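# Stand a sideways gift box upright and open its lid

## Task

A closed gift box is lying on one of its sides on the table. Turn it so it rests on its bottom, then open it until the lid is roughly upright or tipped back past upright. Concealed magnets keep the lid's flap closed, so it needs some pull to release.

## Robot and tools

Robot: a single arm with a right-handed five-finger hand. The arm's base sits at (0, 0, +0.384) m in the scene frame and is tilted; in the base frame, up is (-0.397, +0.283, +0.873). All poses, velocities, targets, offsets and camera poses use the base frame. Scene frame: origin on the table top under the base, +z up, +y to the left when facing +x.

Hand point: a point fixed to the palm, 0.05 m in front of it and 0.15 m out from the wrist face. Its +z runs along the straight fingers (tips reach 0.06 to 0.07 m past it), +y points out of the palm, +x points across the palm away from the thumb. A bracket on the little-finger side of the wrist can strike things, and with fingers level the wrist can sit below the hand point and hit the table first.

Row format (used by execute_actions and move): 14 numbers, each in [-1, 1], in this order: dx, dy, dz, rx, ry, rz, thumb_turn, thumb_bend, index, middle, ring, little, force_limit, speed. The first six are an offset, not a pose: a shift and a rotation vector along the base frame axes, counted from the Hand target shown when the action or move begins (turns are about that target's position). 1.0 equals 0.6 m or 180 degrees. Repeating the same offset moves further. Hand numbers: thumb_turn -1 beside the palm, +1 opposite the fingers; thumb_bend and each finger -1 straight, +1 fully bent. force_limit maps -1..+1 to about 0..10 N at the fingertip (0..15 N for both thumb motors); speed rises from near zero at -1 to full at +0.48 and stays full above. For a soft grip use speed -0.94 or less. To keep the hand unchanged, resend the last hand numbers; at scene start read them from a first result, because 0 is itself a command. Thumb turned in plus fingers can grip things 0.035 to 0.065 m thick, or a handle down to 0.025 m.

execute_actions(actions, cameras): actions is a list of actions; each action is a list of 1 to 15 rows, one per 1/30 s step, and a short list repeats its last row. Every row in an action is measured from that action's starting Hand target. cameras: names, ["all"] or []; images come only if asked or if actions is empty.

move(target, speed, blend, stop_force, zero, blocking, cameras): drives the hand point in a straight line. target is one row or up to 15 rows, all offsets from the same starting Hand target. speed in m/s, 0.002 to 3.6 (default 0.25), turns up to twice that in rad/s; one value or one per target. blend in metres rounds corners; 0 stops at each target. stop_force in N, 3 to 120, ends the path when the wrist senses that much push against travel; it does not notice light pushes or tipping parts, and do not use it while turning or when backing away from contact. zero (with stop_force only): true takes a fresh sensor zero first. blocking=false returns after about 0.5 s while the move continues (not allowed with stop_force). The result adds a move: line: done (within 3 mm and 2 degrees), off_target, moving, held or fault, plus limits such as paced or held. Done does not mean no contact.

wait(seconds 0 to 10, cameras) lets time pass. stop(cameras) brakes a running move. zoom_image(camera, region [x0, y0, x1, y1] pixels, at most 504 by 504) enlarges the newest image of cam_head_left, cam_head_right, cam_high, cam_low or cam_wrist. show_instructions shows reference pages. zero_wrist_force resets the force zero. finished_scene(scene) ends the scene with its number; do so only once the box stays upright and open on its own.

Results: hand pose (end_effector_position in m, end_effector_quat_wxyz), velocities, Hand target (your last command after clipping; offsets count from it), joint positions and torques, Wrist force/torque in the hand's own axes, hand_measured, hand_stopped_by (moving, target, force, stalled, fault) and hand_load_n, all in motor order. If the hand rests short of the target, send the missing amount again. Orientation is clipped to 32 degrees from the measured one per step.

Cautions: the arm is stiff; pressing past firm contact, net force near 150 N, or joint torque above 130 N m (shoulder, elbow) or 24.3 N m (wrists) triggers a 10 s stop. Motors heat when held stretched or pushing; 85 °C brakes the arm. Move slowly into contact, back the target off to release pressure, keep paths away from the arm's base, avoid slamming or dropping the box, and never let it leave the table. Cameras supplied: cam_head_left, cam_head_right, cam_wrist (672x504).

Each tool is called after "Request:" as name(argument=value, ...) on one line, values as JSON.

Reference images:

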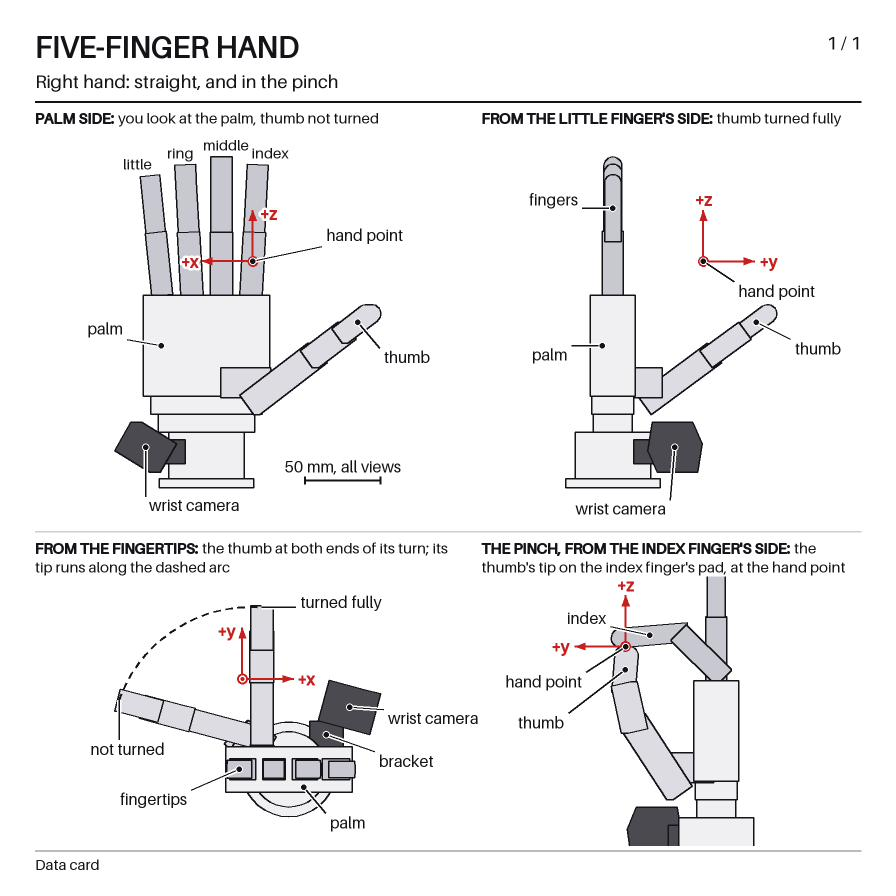

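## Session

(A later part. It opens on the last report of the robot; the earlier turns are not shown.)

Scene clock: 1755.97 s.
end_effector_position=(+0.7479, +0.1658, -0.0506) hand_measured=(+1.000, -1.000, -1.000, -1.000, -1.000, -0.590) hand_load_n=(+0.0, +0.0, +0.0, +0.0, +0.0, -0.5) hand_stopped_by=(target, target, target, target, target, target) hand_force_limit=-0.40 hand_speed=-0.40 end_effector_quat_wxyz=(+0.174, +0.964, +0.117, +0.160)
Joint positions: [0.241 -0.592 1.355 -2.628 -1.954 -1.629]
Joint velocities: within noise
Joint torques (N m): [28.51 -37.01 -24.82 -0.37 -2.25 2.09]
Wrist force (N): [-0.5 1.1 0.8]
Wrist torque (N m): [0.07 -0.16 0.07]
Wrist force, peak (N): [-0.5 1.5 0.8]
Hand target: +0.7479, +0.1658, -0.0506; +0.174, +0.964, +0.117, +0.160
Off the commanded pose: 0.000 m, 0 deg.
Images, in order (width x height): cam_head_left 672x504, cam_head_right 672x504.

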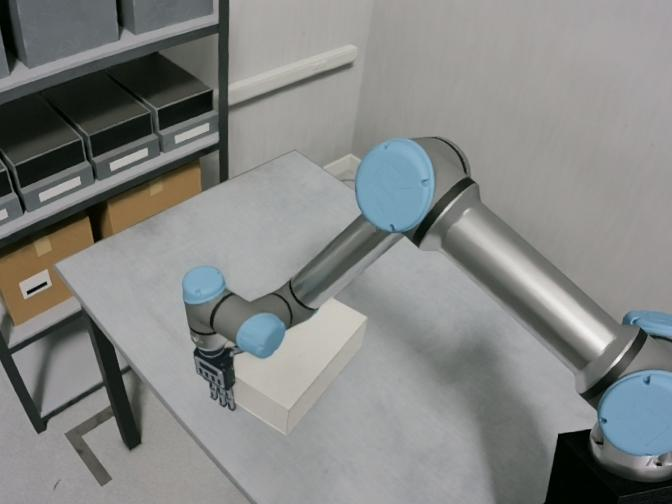

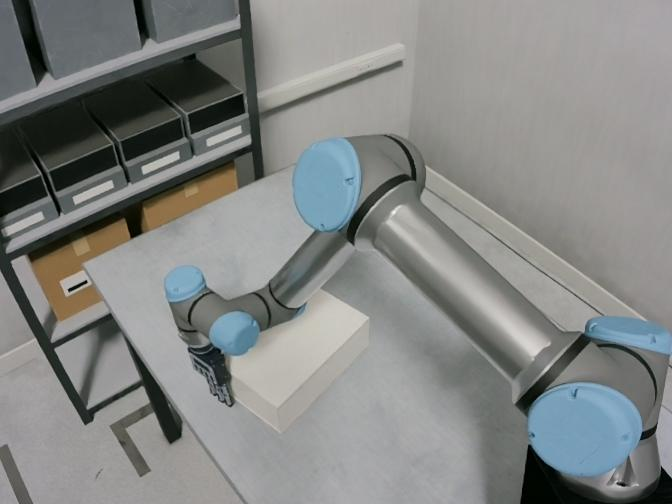

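Request:
execute_actions(actions=[[[0.00014,-0.00076,0.00031,0,0,0,1,-1,-1,-1,-1,-0.59,-0.4,-0.4]],[[0,0,0,0,0,0,1,-0.1,-1,-1,-1,-0.59,-0.4,-0.75]],[[0,0,0,0,0,0,1,-0.1,-1,-1,-1,-0.59,-0.4,-0.75]],[[0,0,0,0,0,0,1,-0.1,-1,-1,-1,-0.59,-0.4,-0.75]],[[0,0,0,0,0,0,1,-0.1,-1,-1,-1,-0.59,-0.4,-0.75]]])

Scene clock: 1791.40 s.
end_effector_position=(+0.7480, +0.1654, -0.0504) hand_measured=(+1.000, -0.732, -1.000, -1.000, -1.000, -0.590) hand_load_n=(+1.0, +5.5, +0.0, +0.0, +0.0, +4.0) hand_stopped_by=(target, force, target, target, target, target) hand_force_limit=-0.40 hand_speed=-0.75 end_effector_quat_wxyz=(+0.174, +0.964, +0.117, +0.160)
Joint positions: [0.241 -0.592 1.356 -2.628 -1.954 -1.63]
Joint torques (N m): [18.31 -46.77 1.5 -2.99 1.42 -1.93]
Wrist force (N): [-0.6 0.6 -2.9]
Wrist torque (N m): [0.16 -0.10 -0.07]
Wrist force, peak (N): [-0.8 0.6 -3.4]
Hand target: +0.7480, +0.1654, -0.0504; +0.174, +0.964, +0.117, +0.160
Off the commanded pose: 0.000 m, 0 deg.

Request:
execute_actions(actions=[[[0,0,0,0,0,0,1,0.0,-1,-1,-1,-0.59,0.1,-0.75]],[[0,0,0,0,0,0,1,0.0,-1,-1,-1,-0.59,0.1,-0.75]],[[0,0,0,0,0,0,1,0.0,-1,-1,-1,-0.59,0.1,-0.75]]], cameras=["cam_head_left","cam_head_right", "cam_wrist"])

Scene clock: 1801.27 s.
end_effector_position=(+0.7480, +0.1654, -0.0504) hand_measured=(+1.000, -0.724, -1.000, -1.000, -1.000, -0.590) hand_load_n=(+1.0, +7.5, +0.0, +0.0, +0.0, +4.0) hand_stopped_by=(target, force, target, target, target, target) hand_force_limit=0.10 hand_speed=-0.75 end_effector_quat_wxyz=(+0.174, +0.964, +0.117, +0.160)
Joint positions: [0.241 -0.592 1.356 -2.628 -1.954 -1.63]
Joint torques (N m): [26.8 -36 0.31 -0.5 0.88 0.32]
Wrist force (N): [-0.9 1.5 -3.9]
Wrist torque (N m): [0.18 -0.05 -0.08]
Wrist force, peak (N): [-0.8 2.1 -4.3]
Hand target: +0.7480, +0.1654, -0.0504; +0.174, +0.964, +0.117, +0.160
Off the commanded pose: 0.000 m, 0 deg.
camera_calibration:
cam_wrist: T_world_to_cam=[[0.391858, -0.831249, 0.394299, -0.128776], [-0.898272, -0.25303, 0.359282, 0.722194], [-0.198883, -0.494976, -0.845839, 0.304348], [0, 0, 0, 1]] pos_world=[0.759718, 0.226337, 0.0487345]

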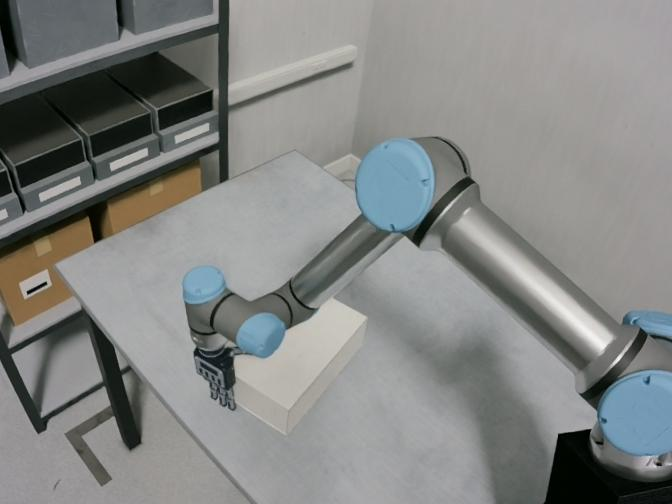

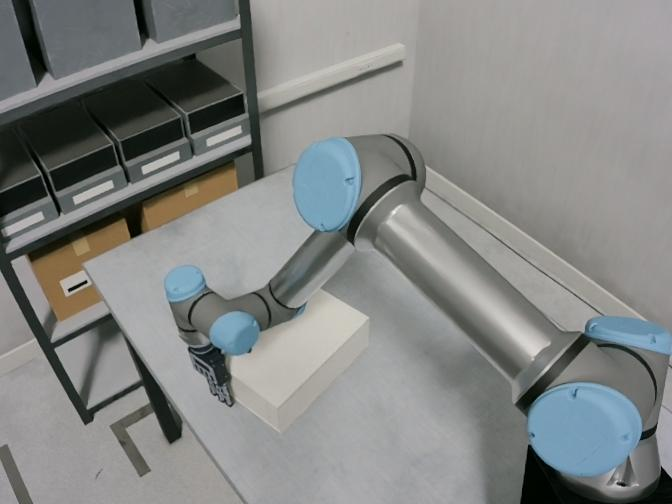

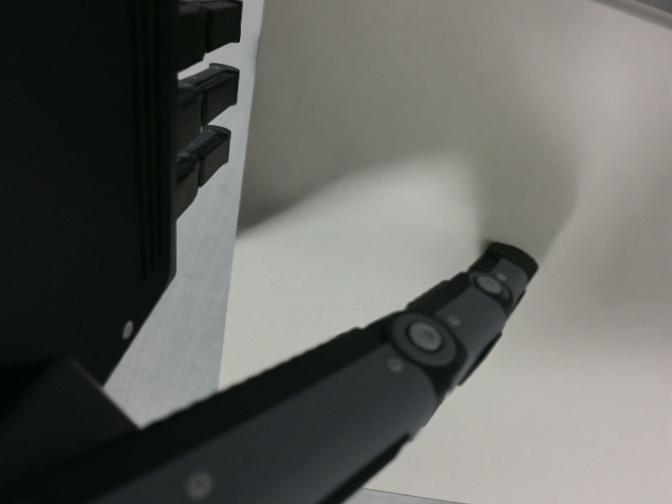

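Request:
move(target=[0.001517, 0.00003, -0.000618, 0.002834, -0.015198, 0.006228, 1, 0.0, -1, -1, -1, -0.59, 0.1, -0.75], speed=0.02)

Request:
move(target=[0.001517, 0.00003, -0.000618, 0.002834, -0.015198, 0.006228, 1, 0.0, -1, -1, -1, -0.59, 0.1, -0.75], speed=0.02, cameras=["cam_head_left","cam_head_right", "cam_wrist"])

Scene clock: 1811.80 s.
end_effector_position=(+0.7489, +0.1654, -0.0508) hand_measured=(+1.000, -0.726, -1.000, -1.000, -1.000, -0.590) hand_load_n=(-6.0, +5.5, +0.0, +0.0, +0.0, +3.0) hand_stopped_by=(target, force, target, target, target, target) hand_force_limit=0.10 hand_speed=-0.75 end_effector_quat_wxyz=(+0.171, +0.960, +0.122, +0.185)
Joint positions: [0.24 -0.596 1.394 -2.719 -1.95 -1.651]
Joint torques (N m): [16.02 -58.27 3.01 -3.59 2.74 -2.13]
Wrist force (N): [2.0 1.5 -2.2]
Wrist torque (N m): [0.05 -0.25 -0.13]
Wrist force, peak (N): [-1.1 1.9 -4.9]
Hand target: +0.7489, +0.1654, -0.0508; +0.171, +0.960, +0.122, +0.186
Off the commanded pose: 0.000 m, 0 deg.
move: done

Scene clock: 1813.57 s.
end_effector_position=(+0.7498, +0.1654, -0.0511) hand_measured=(+1.000, -0.726, -1.000, -1.000, -1.000, -0.590) hand_load_n=(-7.0, +5.0, +0.0, +0.0, +0.0, +2.0) hand_stopped_by=(target, force, target, target, target, target) hand_force_limit=0.10 hand_speed=-0.75 end_effector_quat_wxyz=(+0.168, +0.955, +0.126, +0.210)
Joint positions: [0.239 -0.598 1.429 -2.809 -1.945 -1.673]
Joint torques (N m): [14.88 -56.98 5.53 -3.36 2.64 -2.36]
Wrist force (N): [3.0 1.1 -3.4]
Wrist torque (N m): [0.02 -0.23 -0.11]
Wrist force, peak (N): [3.0 0.9 -3.4]
Hand target: +0.7498, +0.1654, -0.0511; +0.168, +0.955, +0.126, +0.211
Off the commanded pose: 0.000 m, 0 deg.
move: done
camera_calibration:
cam_wrist: T_world_to_cam=[[0.385493, -0.823287, 0.416645, -0.124497], [-0.917496, -0.294075, 0.267807, 0.740643], [-0.0979569, -0.485508, -0.868727, 0.225688], [0, 0, 0, 1]] pos_world=[0.749637, 0.224881, 0.049583]

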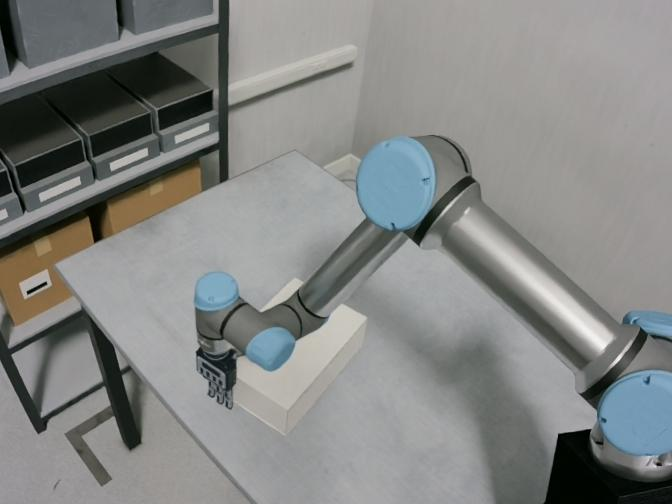

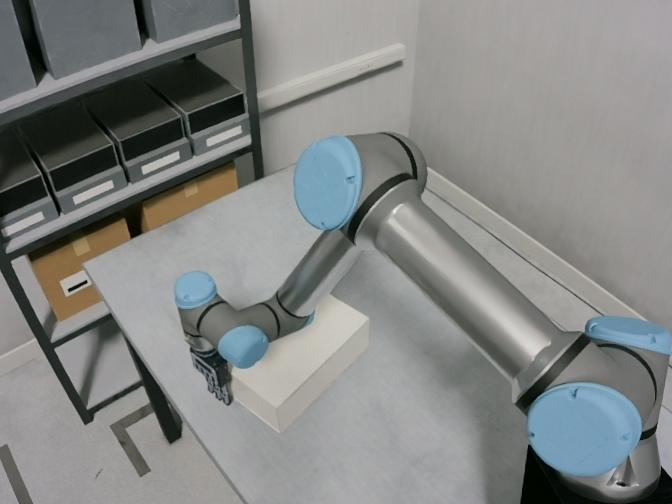

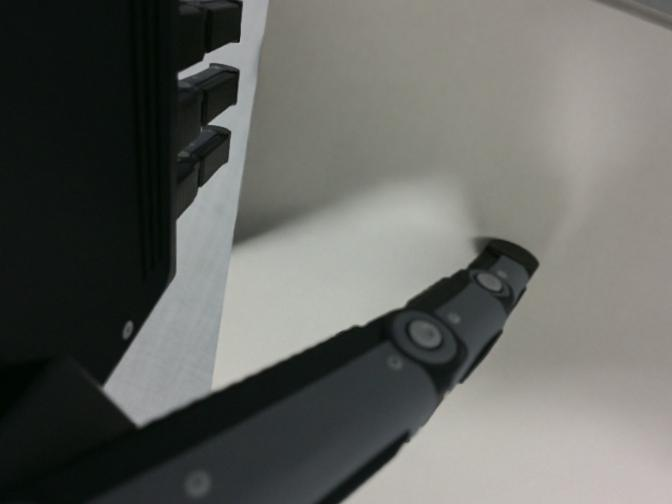

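Request:
move(target=[0.002705, 0.00042, -0.000204, 0.002834, -0.015198, 0.006228, 1, 0.0, -1, -1, -1, -0.59, 0.1, -0.75], speed=0.02)

Request:
move(target=[0.002705, 0.00042, -0.000204, 0.002834, -0.015198, 0.006228, 1, 0.0, -1, -1, -1, -0.59, 0.1, -0.75], speed=0.02, cameras=["cam_head_left","cam_head_right", "cam_wrist"])

Request:
zoom_image(camera="cam_head_left", region=[170, 310, 300, 440])

Scene clock: 1825.67 s.
end_effector_position=(+0.7515, +0.1657, -0.0512) hand_measured=(+1.000, -0.726, -1.000, -1.000, -1.000, -0.590) hand_load_n=(-3.0, +6.5, +0.0, +0.0, +0.0, +1.5) hand_stopped_by=(target, force, target, target, target, target) hand_force_limit=0.10 hand_speed=-0.75 end_effector_quat_wxyz=(+0.165, +0.949, +0.131, +0.235)
Joint positions: [0.238 -0.596 1.459 -2.897 -1.938 -1.694]
Joint torques (N m): [14.05 -32.27 4.97 -3.85 2.7 -2.42]
Wrist force (N): [1.1 0.2 -5.7]
Wrist torque (N m): [-0.11 -0.14 -0.06]
Wrist force, peak (N): [1.2 0.2 -5.7]
Hand target: +0.7515, +0.1657, -0.0512; +0.165, +0.949, +0.131, +0.236
Off the commanded pose: 0.000 m, 0 deg.
move: done

Scene clock: 1827.43 s.
end_effector_position=(+0.7531, +0.1659, -0.0514) hand_measured=(+1.000, -0.726, -1.000, -1.000, -1.000, -0.590) hand_load_n=(+0.0, +8.0, +0.0, +0.0, +0.0, +0.0) hand_stopped_by=(target, force, target, target, target, target) hand_force_limit=0.10 hand_speed=-0.75 end_effector_quat_wxyz=(+0.161, +0.942, +0.135, +0.260)
Joint positions: [0.236 -0.592 1.486 -2.984 -1.93 -1.715]
Joint torques (N m): [12.39 -30.25 4.9 -3.32 2.99 -2.59]
Wrist force (N): [0.0 -0.9 -9.6]
Wrist torque (N m): [-0.30 -0.03 0.04]
Wrist force, peak (N): [0.0 -0.7 -9.7]
Hand target: +0.7531, +0.1659, -0.0514; +0.161, +0.942, +0.135, +0.260
Off the commanded pose: 0.000 m, 0 deg.
move: done
camera_calibration:
cam_wrist: T_world_to_cam=[[0.37666, -0.815987, 0.438512, -0.118681], [-0.926341, -0.334059, 0.174062, 0.752271], [0.0044564, -0.471774, -0.881708, 0.145956], [0, 0, 0, 1]] pos_world=[0.740911, 0.223319, 0.049792]

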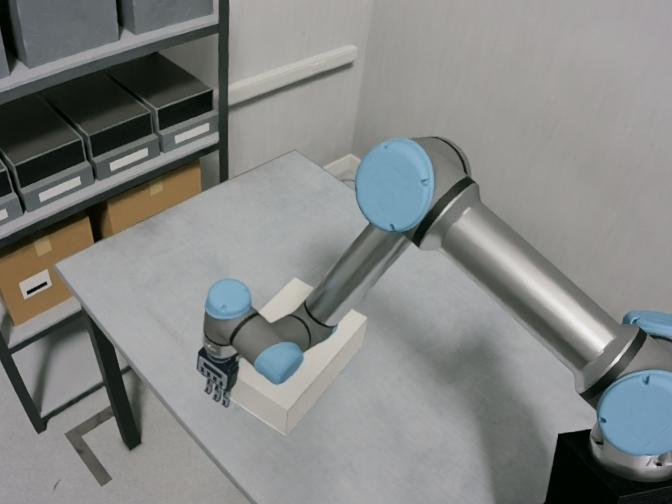

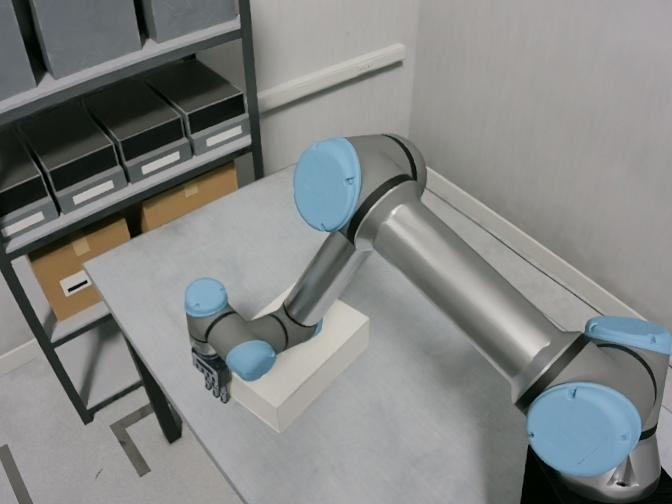

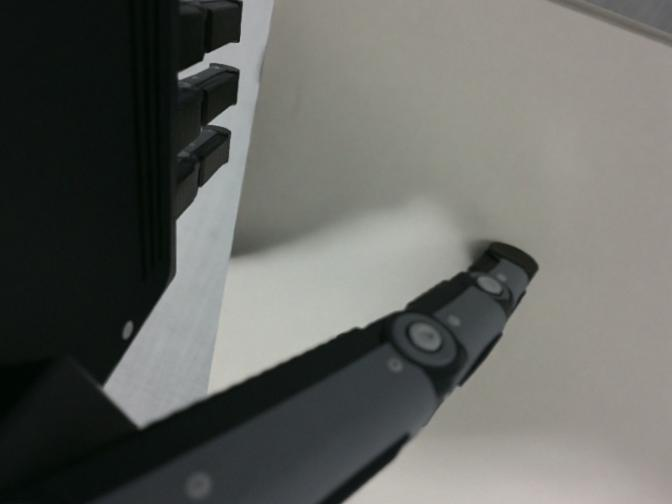

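Scaled by 3.877 from the camera's 672x504 image, which has a finer 960x720 frame.

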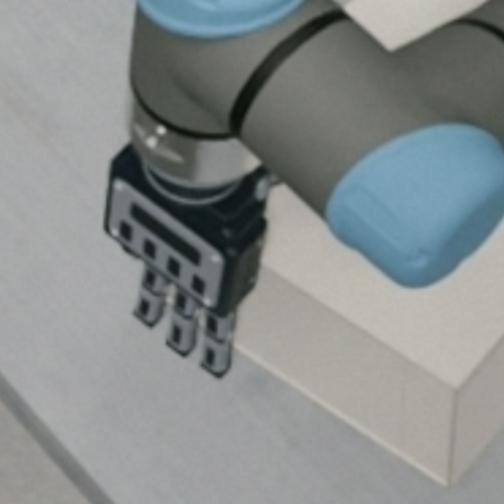

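Request:
zoom_image(camera="cam_wrist", region=[472, 0, 672, 120])

Scaled by 2.520 from the camera's 672x504 image, which has a finer 960x720 frame.

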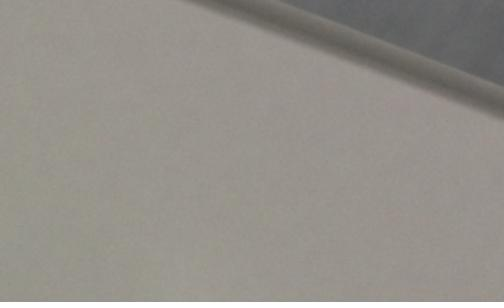

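Request:
execute_actions(actions=[[[0,0,0,0,0,0,1,-1,-1,-1,-1,-0.59,-0.4,-0.7]],[[0,0,0,0,0,0,1,-1,-1,-1,-1,-0.59,-0.4,-0.7]],[[0,0,0,0,0,0,1,-1,-1,-1,-1,-0.59,-0.4,-0.7]]])

Request:
move(target=[0.01203, 0.00396, 0.00418, 0, 0, 0, 1, -1, -1, -1, -1, -0.59, -0.4, -0.7], speed=0.01, cameras=["cam_head_left","cam_head_right", "cam_wrist"])

Request:
zoom_image(camera="cam_wrist", region=[472, 0, 672, 120])

Scene clock: 1845.57 s.
end_effector_position=(+0.7531, +0.1659, -0.0514) hand_measured=(+1.000, -1.000, -1.000, -1.000, -1.000, -0.590) hand_load_n=(+0.0, +0.0, +0.0, +0.0, +0.0, +0.0) hand_stopped_by=(target, target, target, target, target, target) hand_force_limit=-0.40 hand_speed=-0.70 end_effector_quat_wxyz=(+0.161, +0.942, +0.135, +0.260)
Joint positions: [0.236 -0.592 1.486 -2.984 -1.93 -1.716]
Joint torques (N m): [27.52 -57.99 -1.91 -3.87 -2.36 -1.95]
Wrist force (N): [0.7 0.2 0.7]
Wrist torque (N m): [0.06 -0.11 0.07]
Wrist force, peak (N): [-0.2 -0.9 -9.7]
Hand target: +0.7531, +0.1659, -0.0514; +0.161, +0.942, +0.135, +0.260
Off the commanded pose: 0.000 m, 0 deg.

Scene clock: 1846.73 s.
end_effector_position=(+0.7602, +0.1683, -0.0489) hand_measured=(+1.000, -1.000, -1.000, -1.000, -1.000, -0.590) hand_load_n=(+0.0, +0.0, +0.0, +0.0, +0.0, +0.0) hand_stopped_by=(target, target, target, target, target, target) hand_force_limit=-0.40 hand_speed=-0.70 end_effector_quat_wxyz=(+0.161, +0.942, +0.135, +0.260)
Joint positions: [0.237 -0.585 1.46 -2.965 -1.931 -1.715]
Joint torques (N m): [27.88 -34.9 -22.2 -0.71 -2.44 2.18]
Wrist force (N): [0.0 0.1 0.1]
Wrist torque (N m): [0.12 -0.07 0.01]
Wrist force, peak (N): [0.4 0.6 0.7]
Hand target: +0.7603, +0.1683, -0.0489; +0.161, +0.942, +0.135, +0.260
Off the commanded pose: 0.000 m, 0 deg.
move: done
camera_calibration:
cam_wrist: T_world_to_cam=[[0.376729, -0.815947, 0.438527, -0.120636], [-0.926312, -0.334215, 0.173917, 0.759201], [0.00465478, -0.471732, -0.88173, 0.149056], [0, 0, 0, 1]] pos_world=[0.74801, 0.225618, 0.0522912]

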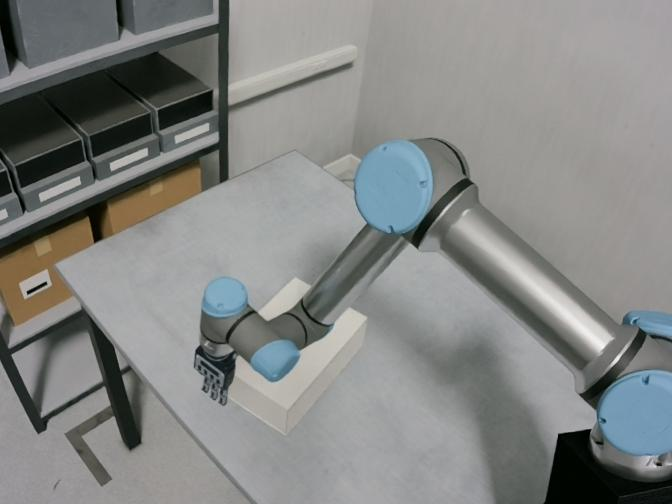

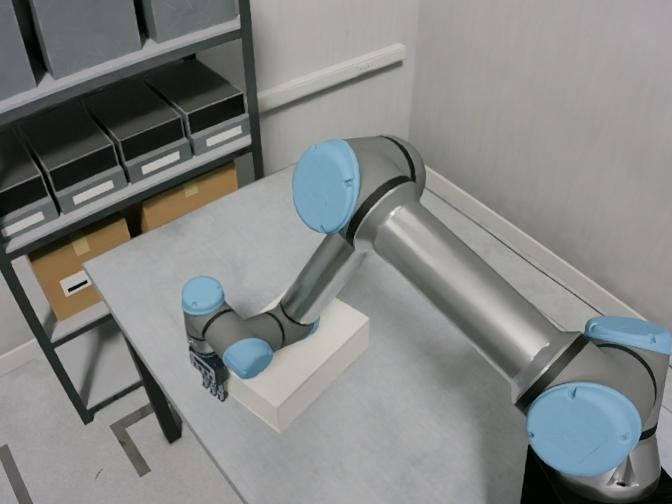

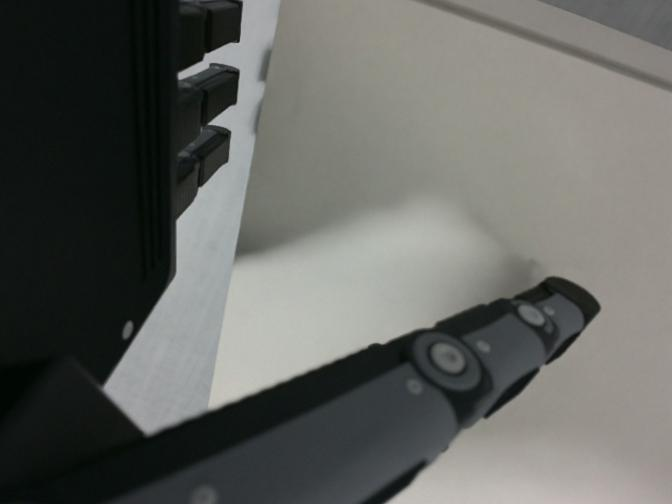

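Scaled by 2.520 from the camera's 672x504 image, which has a finer 960x720 frame.

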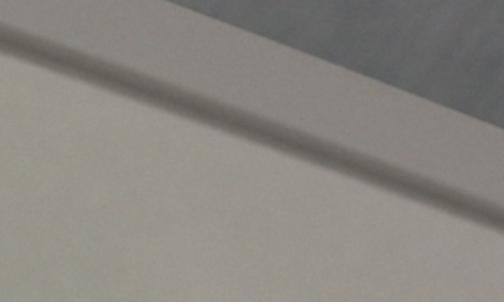

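Request:
move(target=[0.01203, 0.00396, 0.00418, 0, 0, 0, 1, -1, -1, -1, -1, -0.2, -0.4, -0.7], speed=0.01)

Request:
move(target=[0.01203, 0.00396, 0.00418, 0, 0, 0, 1, -1, -1, -1, -1, 0.1, -0.4, -0.7], speed=0.01, cameras=["cam_head_left","cam_head_right", "cam_wrist"])

Request:
zoom_image(camera="cam_wrist", region=[172, 0, 672, 300])

Scene clock: 1856.57 s.
end_effector_position=(+0.7674, +0.1706, -0.0464) hand_measured=(+1.000, -1.000, -1.000, -1.000, -1.000, -0.200) hand_load_n=(+0.0, +0.0, +0.0, +0.0, +0.0, +0.0) hand_stopped_by=(target, target, target, target, target, target) hand_force_limit=-0.40 hand_speed=-0.70 end_effector_quat_wxyz=(+0.161, +0.942, +0.135, +0.260)
Joint positions: [0.238 -0.578 1.432 -2.944 -1.931 -1.714]
Joint torques (N m): [27.39 -36.24 -23.01 -0.63 -2.47 2.26]
Wrist force (N): [-0.3 0.1 0.4]
Wrist torque (N m): [0.07 -0.10 -0.04]
Wrist force, peak (N): [-0.3 0.7 1.2]
Hand target: +0.7675, +0.1707, -0.0464; +0.161, +0.942, +0.135, +0.260
Off the commanded pose: 0.000 m, 0 deg.
move: done

Scene clock: 1857.73 s.
end_effector_position=(+0.7746, +0.1730, -0.0439) hand_measured=(+1.000, -1.000, -1.000, -1.000, -1.000, +0.100) hand_load_n=(+0.0, +0.0, +0.0, +0.0, +0.0, +0.5) hand_stopped_by=(target, target, target, target, target, target) hand_force_limit=-0.40 hand_speed=-0.70 end_effector_quat_wxyz=(+0.161, +0.942, +0.135, +0.260)
Joint positions: [0.238 -0.57 1.404 -2.924 -1.932 -1.713]
Joint torques (N m): [28.36 -34.98 -25.03 -0.38 -2.09 2.26]
Wrist force (N): [-0.4 1.4 1.2]
Wrist torque (N m): [0.10 -0.13 0.02]
Wrist force, peak (N): [-0.6 1.7 1.1]
Hand target: +0.7747, +0.1730, -0.0438; +0.161, +0.942, +0.135, +0.260
Off the commanded pose: 0.000 m, 0 deg.
move: done
camera_calibration:
cam_wrist: T_world_to_cam=[[0.376654, -0.815974, 0.43854, -0.124311], [-0.926342, -0.334149, 0.173881, 0.773378], [0.00465518, -0.471731, -0.88173, 0.155661], [0, 0, 0, 1]] pos_world=[0.76251, 0.230419, 0.057291]

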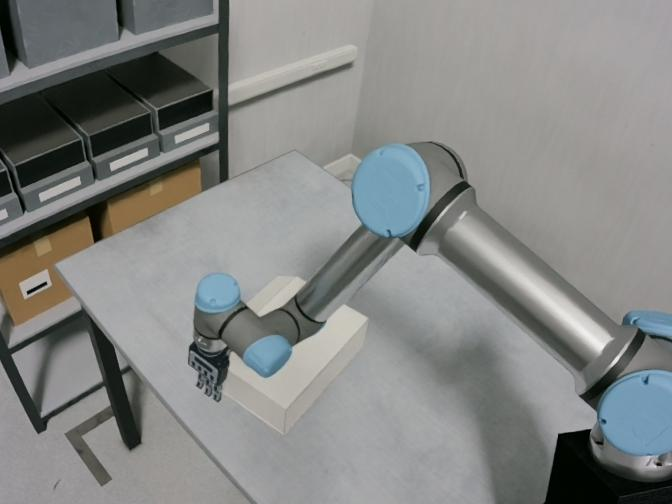

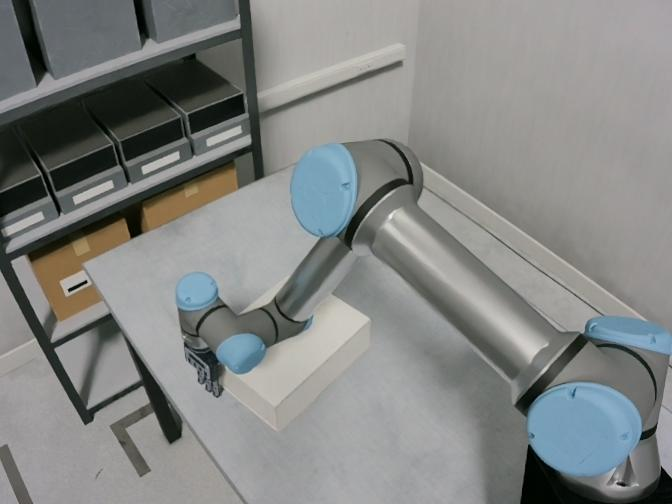

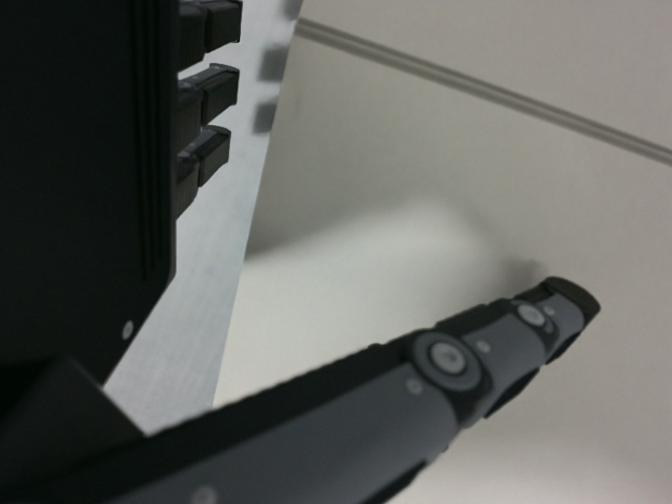

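Scaled by 1.008 from the camera's 672x504 image, which has a finer 960x720 frame.

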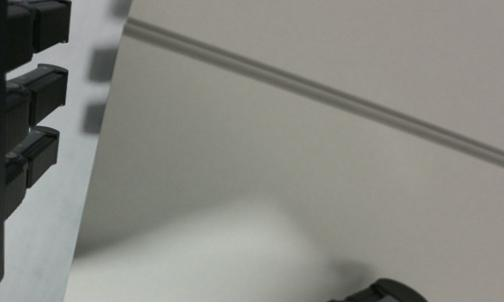

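Request:
move(target=[-0.02108, 0.00722, 0.02721, -0.01795, 0.09626, -0.03944, 1, -1, -1, -1, -1, 0.1, -0.4, -0.7], speed=0.03, cameras=["cam_head_left","cam_head_right", "cam_wrist"])

Scene clock: 1884.13 s.
end_effector_position=(+0.7621, +0.1774, -0.0275) hand_measured=(+1.000, -1.000, -1.000, -1.000, -1.000, +0.100) hand_load_n=(+0.0, +0.0, +0.0, +0.0, +0.0, +0.0) hand_stopped_by=(target, target, target, target, target, target) hand_force_limit=-0.40 hand_speed=-0.70 end_effector_quat_wxyz=(+0.181, +0.972, +0.106, +0.101)
Joint positions: [0.251 -0.567 1.171 -2.334 -1.959 -1.569]
Joint torques (N m): [28.54 -39.14 -27.17 0.14 -2.4 2.29]
Wrist force (N): [0.1 0.4 0.2]
Wrist torque (N m): [0.13 -0.06 -0.03]
Wrist force, peak (N): [-0.6 1.5 1.4]
Hand target: +0.7621, +0.1774, -0.0275; +0.181, +0.972, +0.106, +0.101
Off the commanded pose: 0.000 m, 0 deg.
move: done
camera_calibration:
cam_wrist: T_world_to_cam=[[0.396159, -0.841303, 0.367788, -0.135519], [-0.862978, -0.204368, 0.462063, 0.696968], [-0.313571, -0.500443, -0.806988, 0.421824], [0, 0, 0, 1]] pos_world=[0.787427, 0.239525, 0.0682063]

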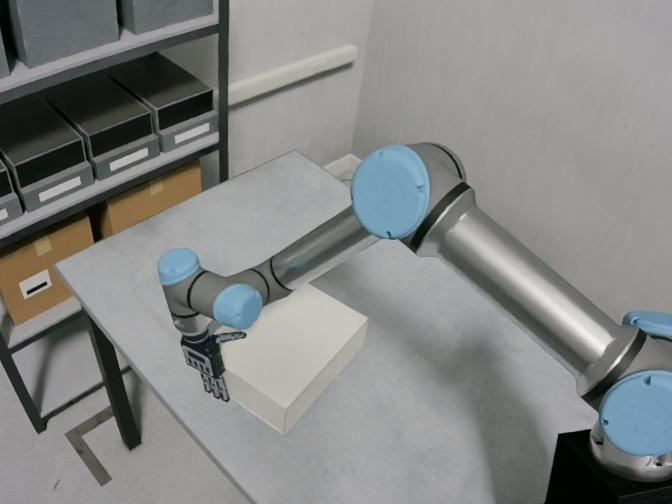

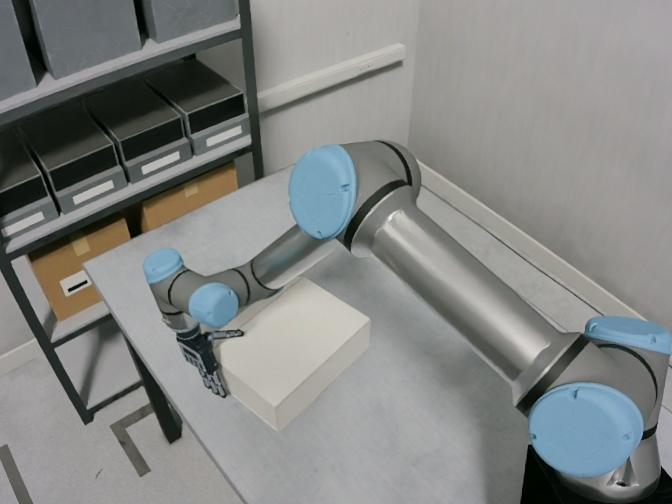

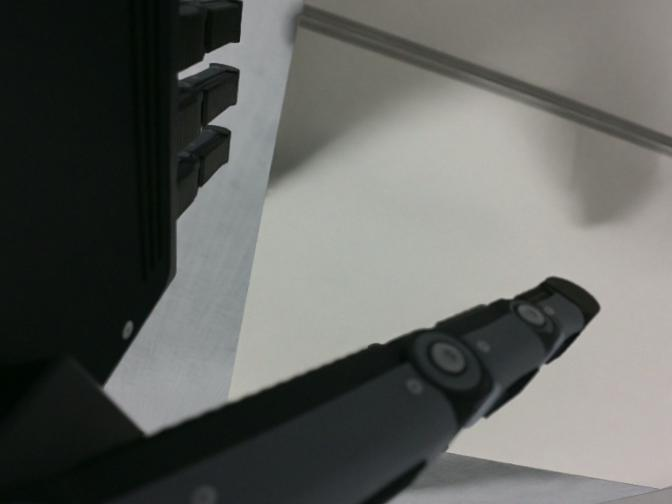

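Request:
move(target=[-0.01323, 0.00946, 0.0291, 0, 0, 0, 1, -1, -1, -1, -1, 0.1, -0.4, -0.7], speed=0.015, cameras=["cam_head_left","cam_head_right", "cam_wrist"])

Request:
zoom_image(camera="cam_head_left", region=[170, 250, 400, 440])

Request:
zoom_image(camera="cam_wrist", region=[172, 0, 672, 300])

Scene clock: 1891.90 s.
end_effector_position=(+0.7542, +0.1830, -0.0103) hand_measured=(+1.000, -1.000, -1.000, -1.000, -1.000, +0.100) hand_load_n=(+0.0, +0.0, +0.0, +0.0, +0.5, +0.5) hand_stopped_by=(target, target, target, target, target, target) hand_force_limit=-0.40 hand_speed=-0.70 end_effector_quat_wxyz=(+0.181, +0.972, +0.106, +0.101)
Joint positions: [0.26 -0.602 1.191 -2.314 -1.961 -1.559]
Joint torques (N m): [29.57 -63.95 -2.09 -0.03 -2.28 2.34]
Wrist force (N): [0.3 0.5 1.0]
Wrist torque (N m): [0.10 -0.13 -0.01]
Wrist force, peak (N): [0.7 0.3 1.2]
Hand target: +0.7542, +0.1831, -0.0101; +0.181, +0.972, +0.106, +0.101
Off the commanded pose: 0.000 m, 0 deg.
move: done
camera_calibration:
cam_wrist: T_world_to_cam=[[0.396171, -0.841318, 0.36774, -0.134082], [-0.862898, -0.204283, 0.462251, 0.683289], [-0.313777, -0.500452, -0.806902, 0.436298], [0, 0, 0, 1]] pos_world=[0.779628, 0.245125, 0.0855071]

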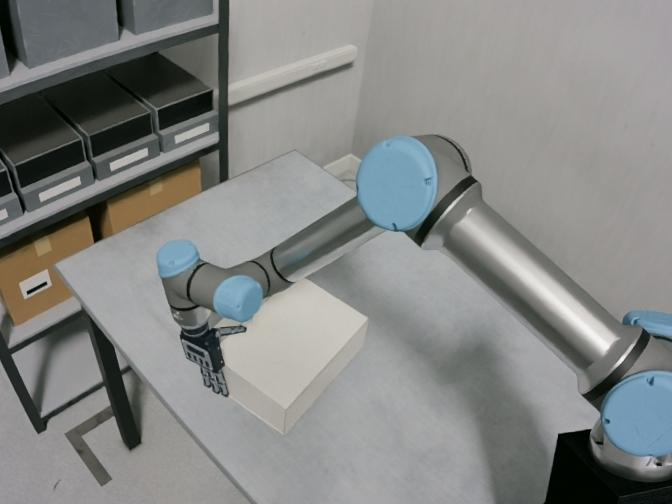

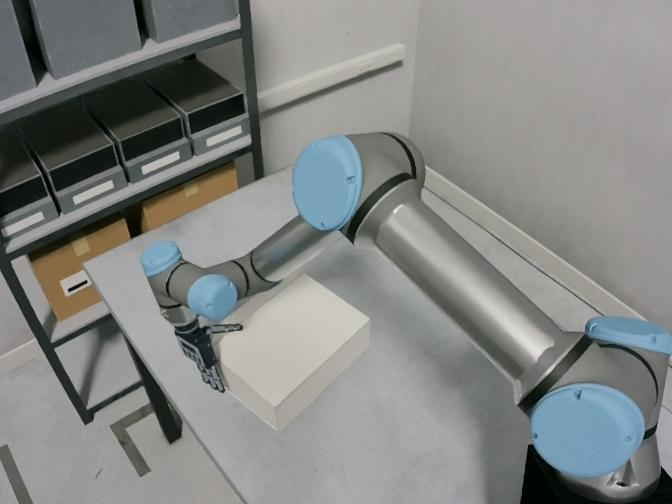

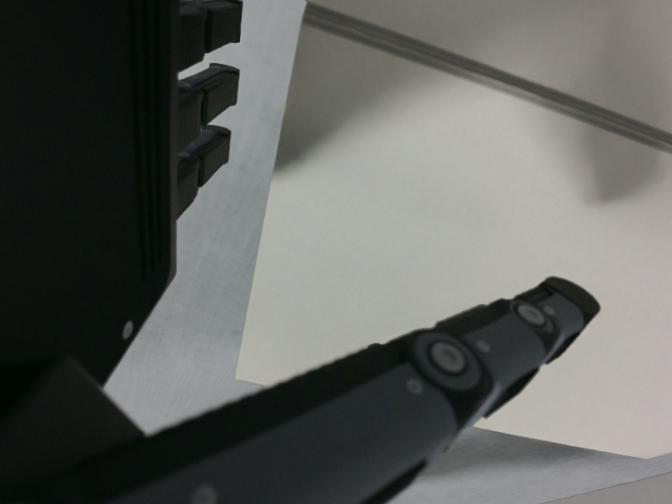

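Scaled by 2.191 from the camera's 672x504 image, which has a finer 960x720 frame.

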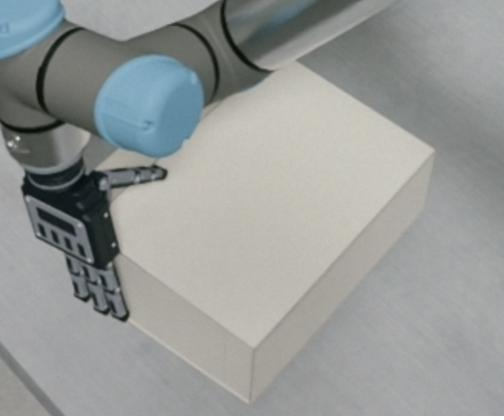

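Scaled by 1.008 from the camera's 672x504 image, which has a finer 960x720 frame.

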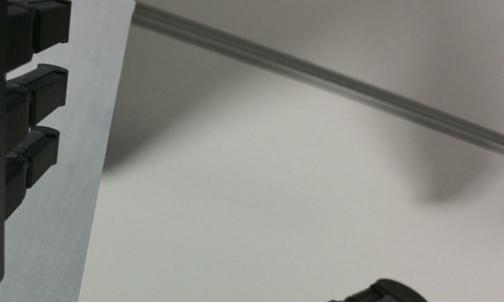

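Request:
move(target=[-0.01323, 0.00946, 0.0291, 0, 0, 0, 1, -1, -1, -1, -1, 0.1, -0.4, -0.7], speed=0.015, cameras=["cam_head_left","cam_head_right", "cam_wrist"])

Request:
zoom_image(camera="cam_head_left", region=[170, 250, 400, 440])

Request:
zoom_image(camera="cam_wrist", region=[172, 0, 672, 300])

Scene clock: 1900.43 s.
end_effector_position=(+0.7463, +0.1887, +0.0072) hand_measured=(+1.000, -1.000, -1.000, -1.000, -1.000, +0.100) hand_load_n=(+0.0, +0.0, +0.0, +0.0, +0.0, +1.0) hand_stopped_by=(target, target, target, target, target, target) hand_force_limit=-0.40 hand_speed=-0.70 end_effector_quat_wxyz=(+0.181, +0.972, +0.106, +0.101)
Joint positions: [0.27 -0.637 1.208 -2.292 -1.962 -1.549]
Joint torques (N m): [29.69 -63.37 -2.37 -0.43 -2.34 2.38]
Wrist force (N): [-0.6 1.0 1.2]
Wrist torque (N m): [0.09 -0.16 -0.01]
Wrist force, peak (N): [-0.5 1.4 1.7]
Hand target: +0.7462, +0.1887, +0.0074; +0.181, +0.972, +0.106, +0.101
Off the commanded pose: 0.000 m, 0 deg.
move: done
camera_calibration:
cam_wrist: T_world_to_cam=[[0.396171, -0.841318, 0.36774, -0.132553], [-0.862898, -0.204283, 0.462251, 0.66946], [-0.313777, -0.500452, -0.806902, 0.450762], [0, 0, 0, 1]] pos_world=[0.771628, 0.250825, 0.103007]

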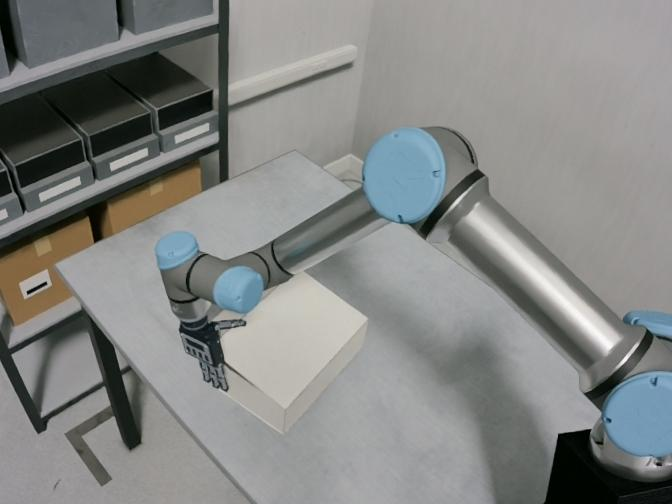

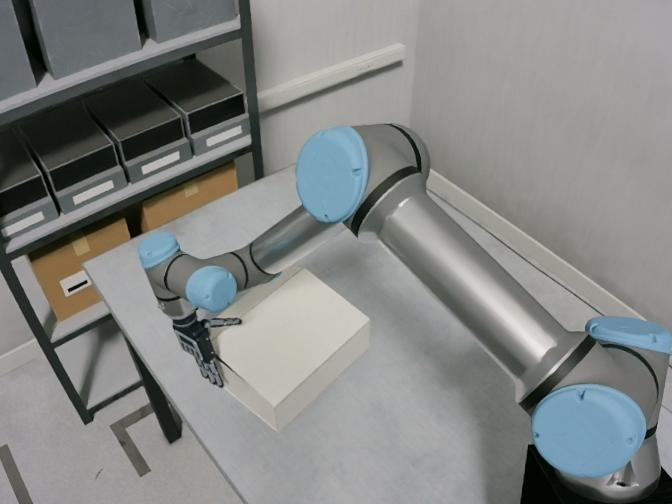

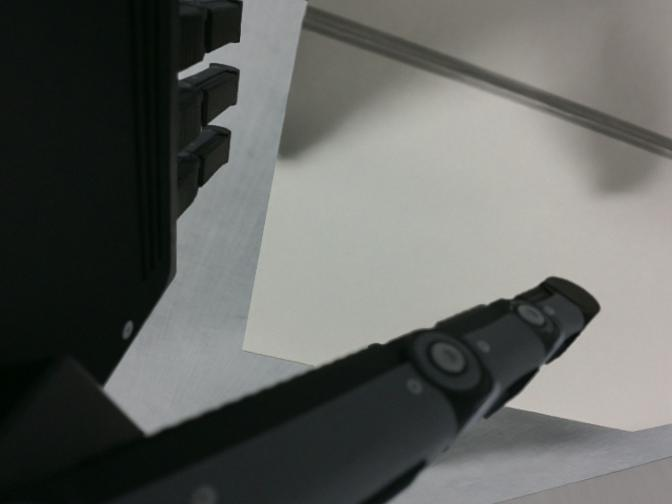

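Scaled by 2.191 from the camera's 672x504 image, which has a finer 960x720 frame.

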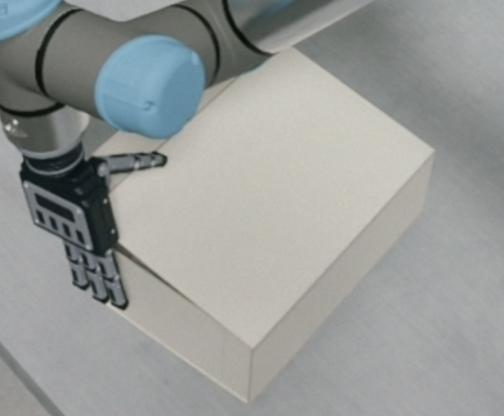

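Scaled by 1.008 from the camera's 672x504 image, which has a finer 960x720 frame.

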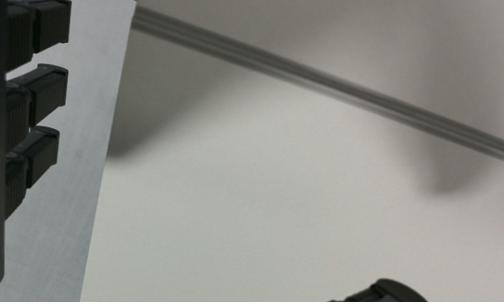

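Request:
move(target=[[-0.04324, -0.01146, -0.0083, 0, 0, 0, 1, -1, -1, -1, -1, 0.1, -0.4, -0.7], [-0.05877, -0.006, 0.01208, 0, 0, 0, 1, -1, -1, -1, -1, 0.1, -0.4, -0.7], [-0.11371, 0.0072, 0.0693, 0, 0, 0, 1, -1, -1, -1, -1, 0.1, -0.4, -0.7]], speed=0.02, blend=[0.006, 0.006, 0], cameras=["cam_head_left","cam_head_right", "cam_wrist"])

Scene clock: 1935.53 s.
end_effector_position=(+0.6781, +0.1930, +0.0489) hand_measured=(+1.000, -1.000, -1.000, -1.000, -1.000, +0.100) hand_load_n=(+0.0, +0.0, +0.0, +0.0, +0.0, +1.0) hand_stopped_by=(target, target, target, target, target, target) hand_force_limit=-0.40 hand_speed=-0.70 end_effector_quat_wxyz=(+0.181, +0.972, +0.106, +0.101)
Joint positions: [0.302 -0.817 1.431 -2.323 -1.967 -1.515]
Joint torques (N m): [26.39 -59.24 -2.76 -0.04 -2.59 2.27]
Wrist force (N): [0.2 0.2 1.2]
Wrist torque (N m): [0.07 -0.13 -0.02]
Wrist force, peak (N): [-0.3 1.3 1.5]
Hand target: +0.6780, +0.1931, +0.0490; +0.181, +0.972, +0.106, +0.101
Off the commanded pose: 0.000 m, 0 deg.
move: done
camera_calibration:
cam_wrist: T_world_to_cam=[[0.396171, -0.841318, 0.36774, -0.11717], [-0.862898, -0.204283, 0.462251, 0.592366], [-0.313777, -0.500452, -0.806902, 0.465163], [0, 0, 0, 1]] pos_world=[0.703528, 0.255225, 0.144607]

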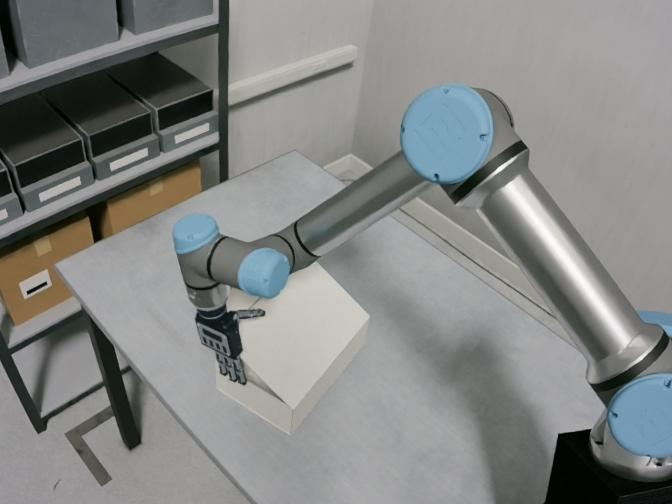

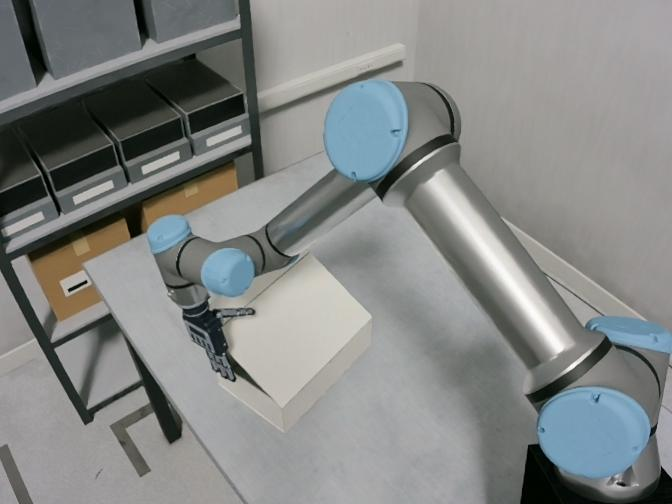

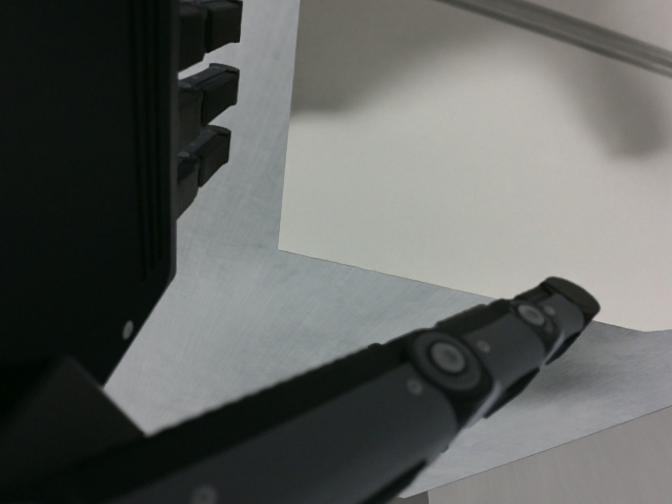

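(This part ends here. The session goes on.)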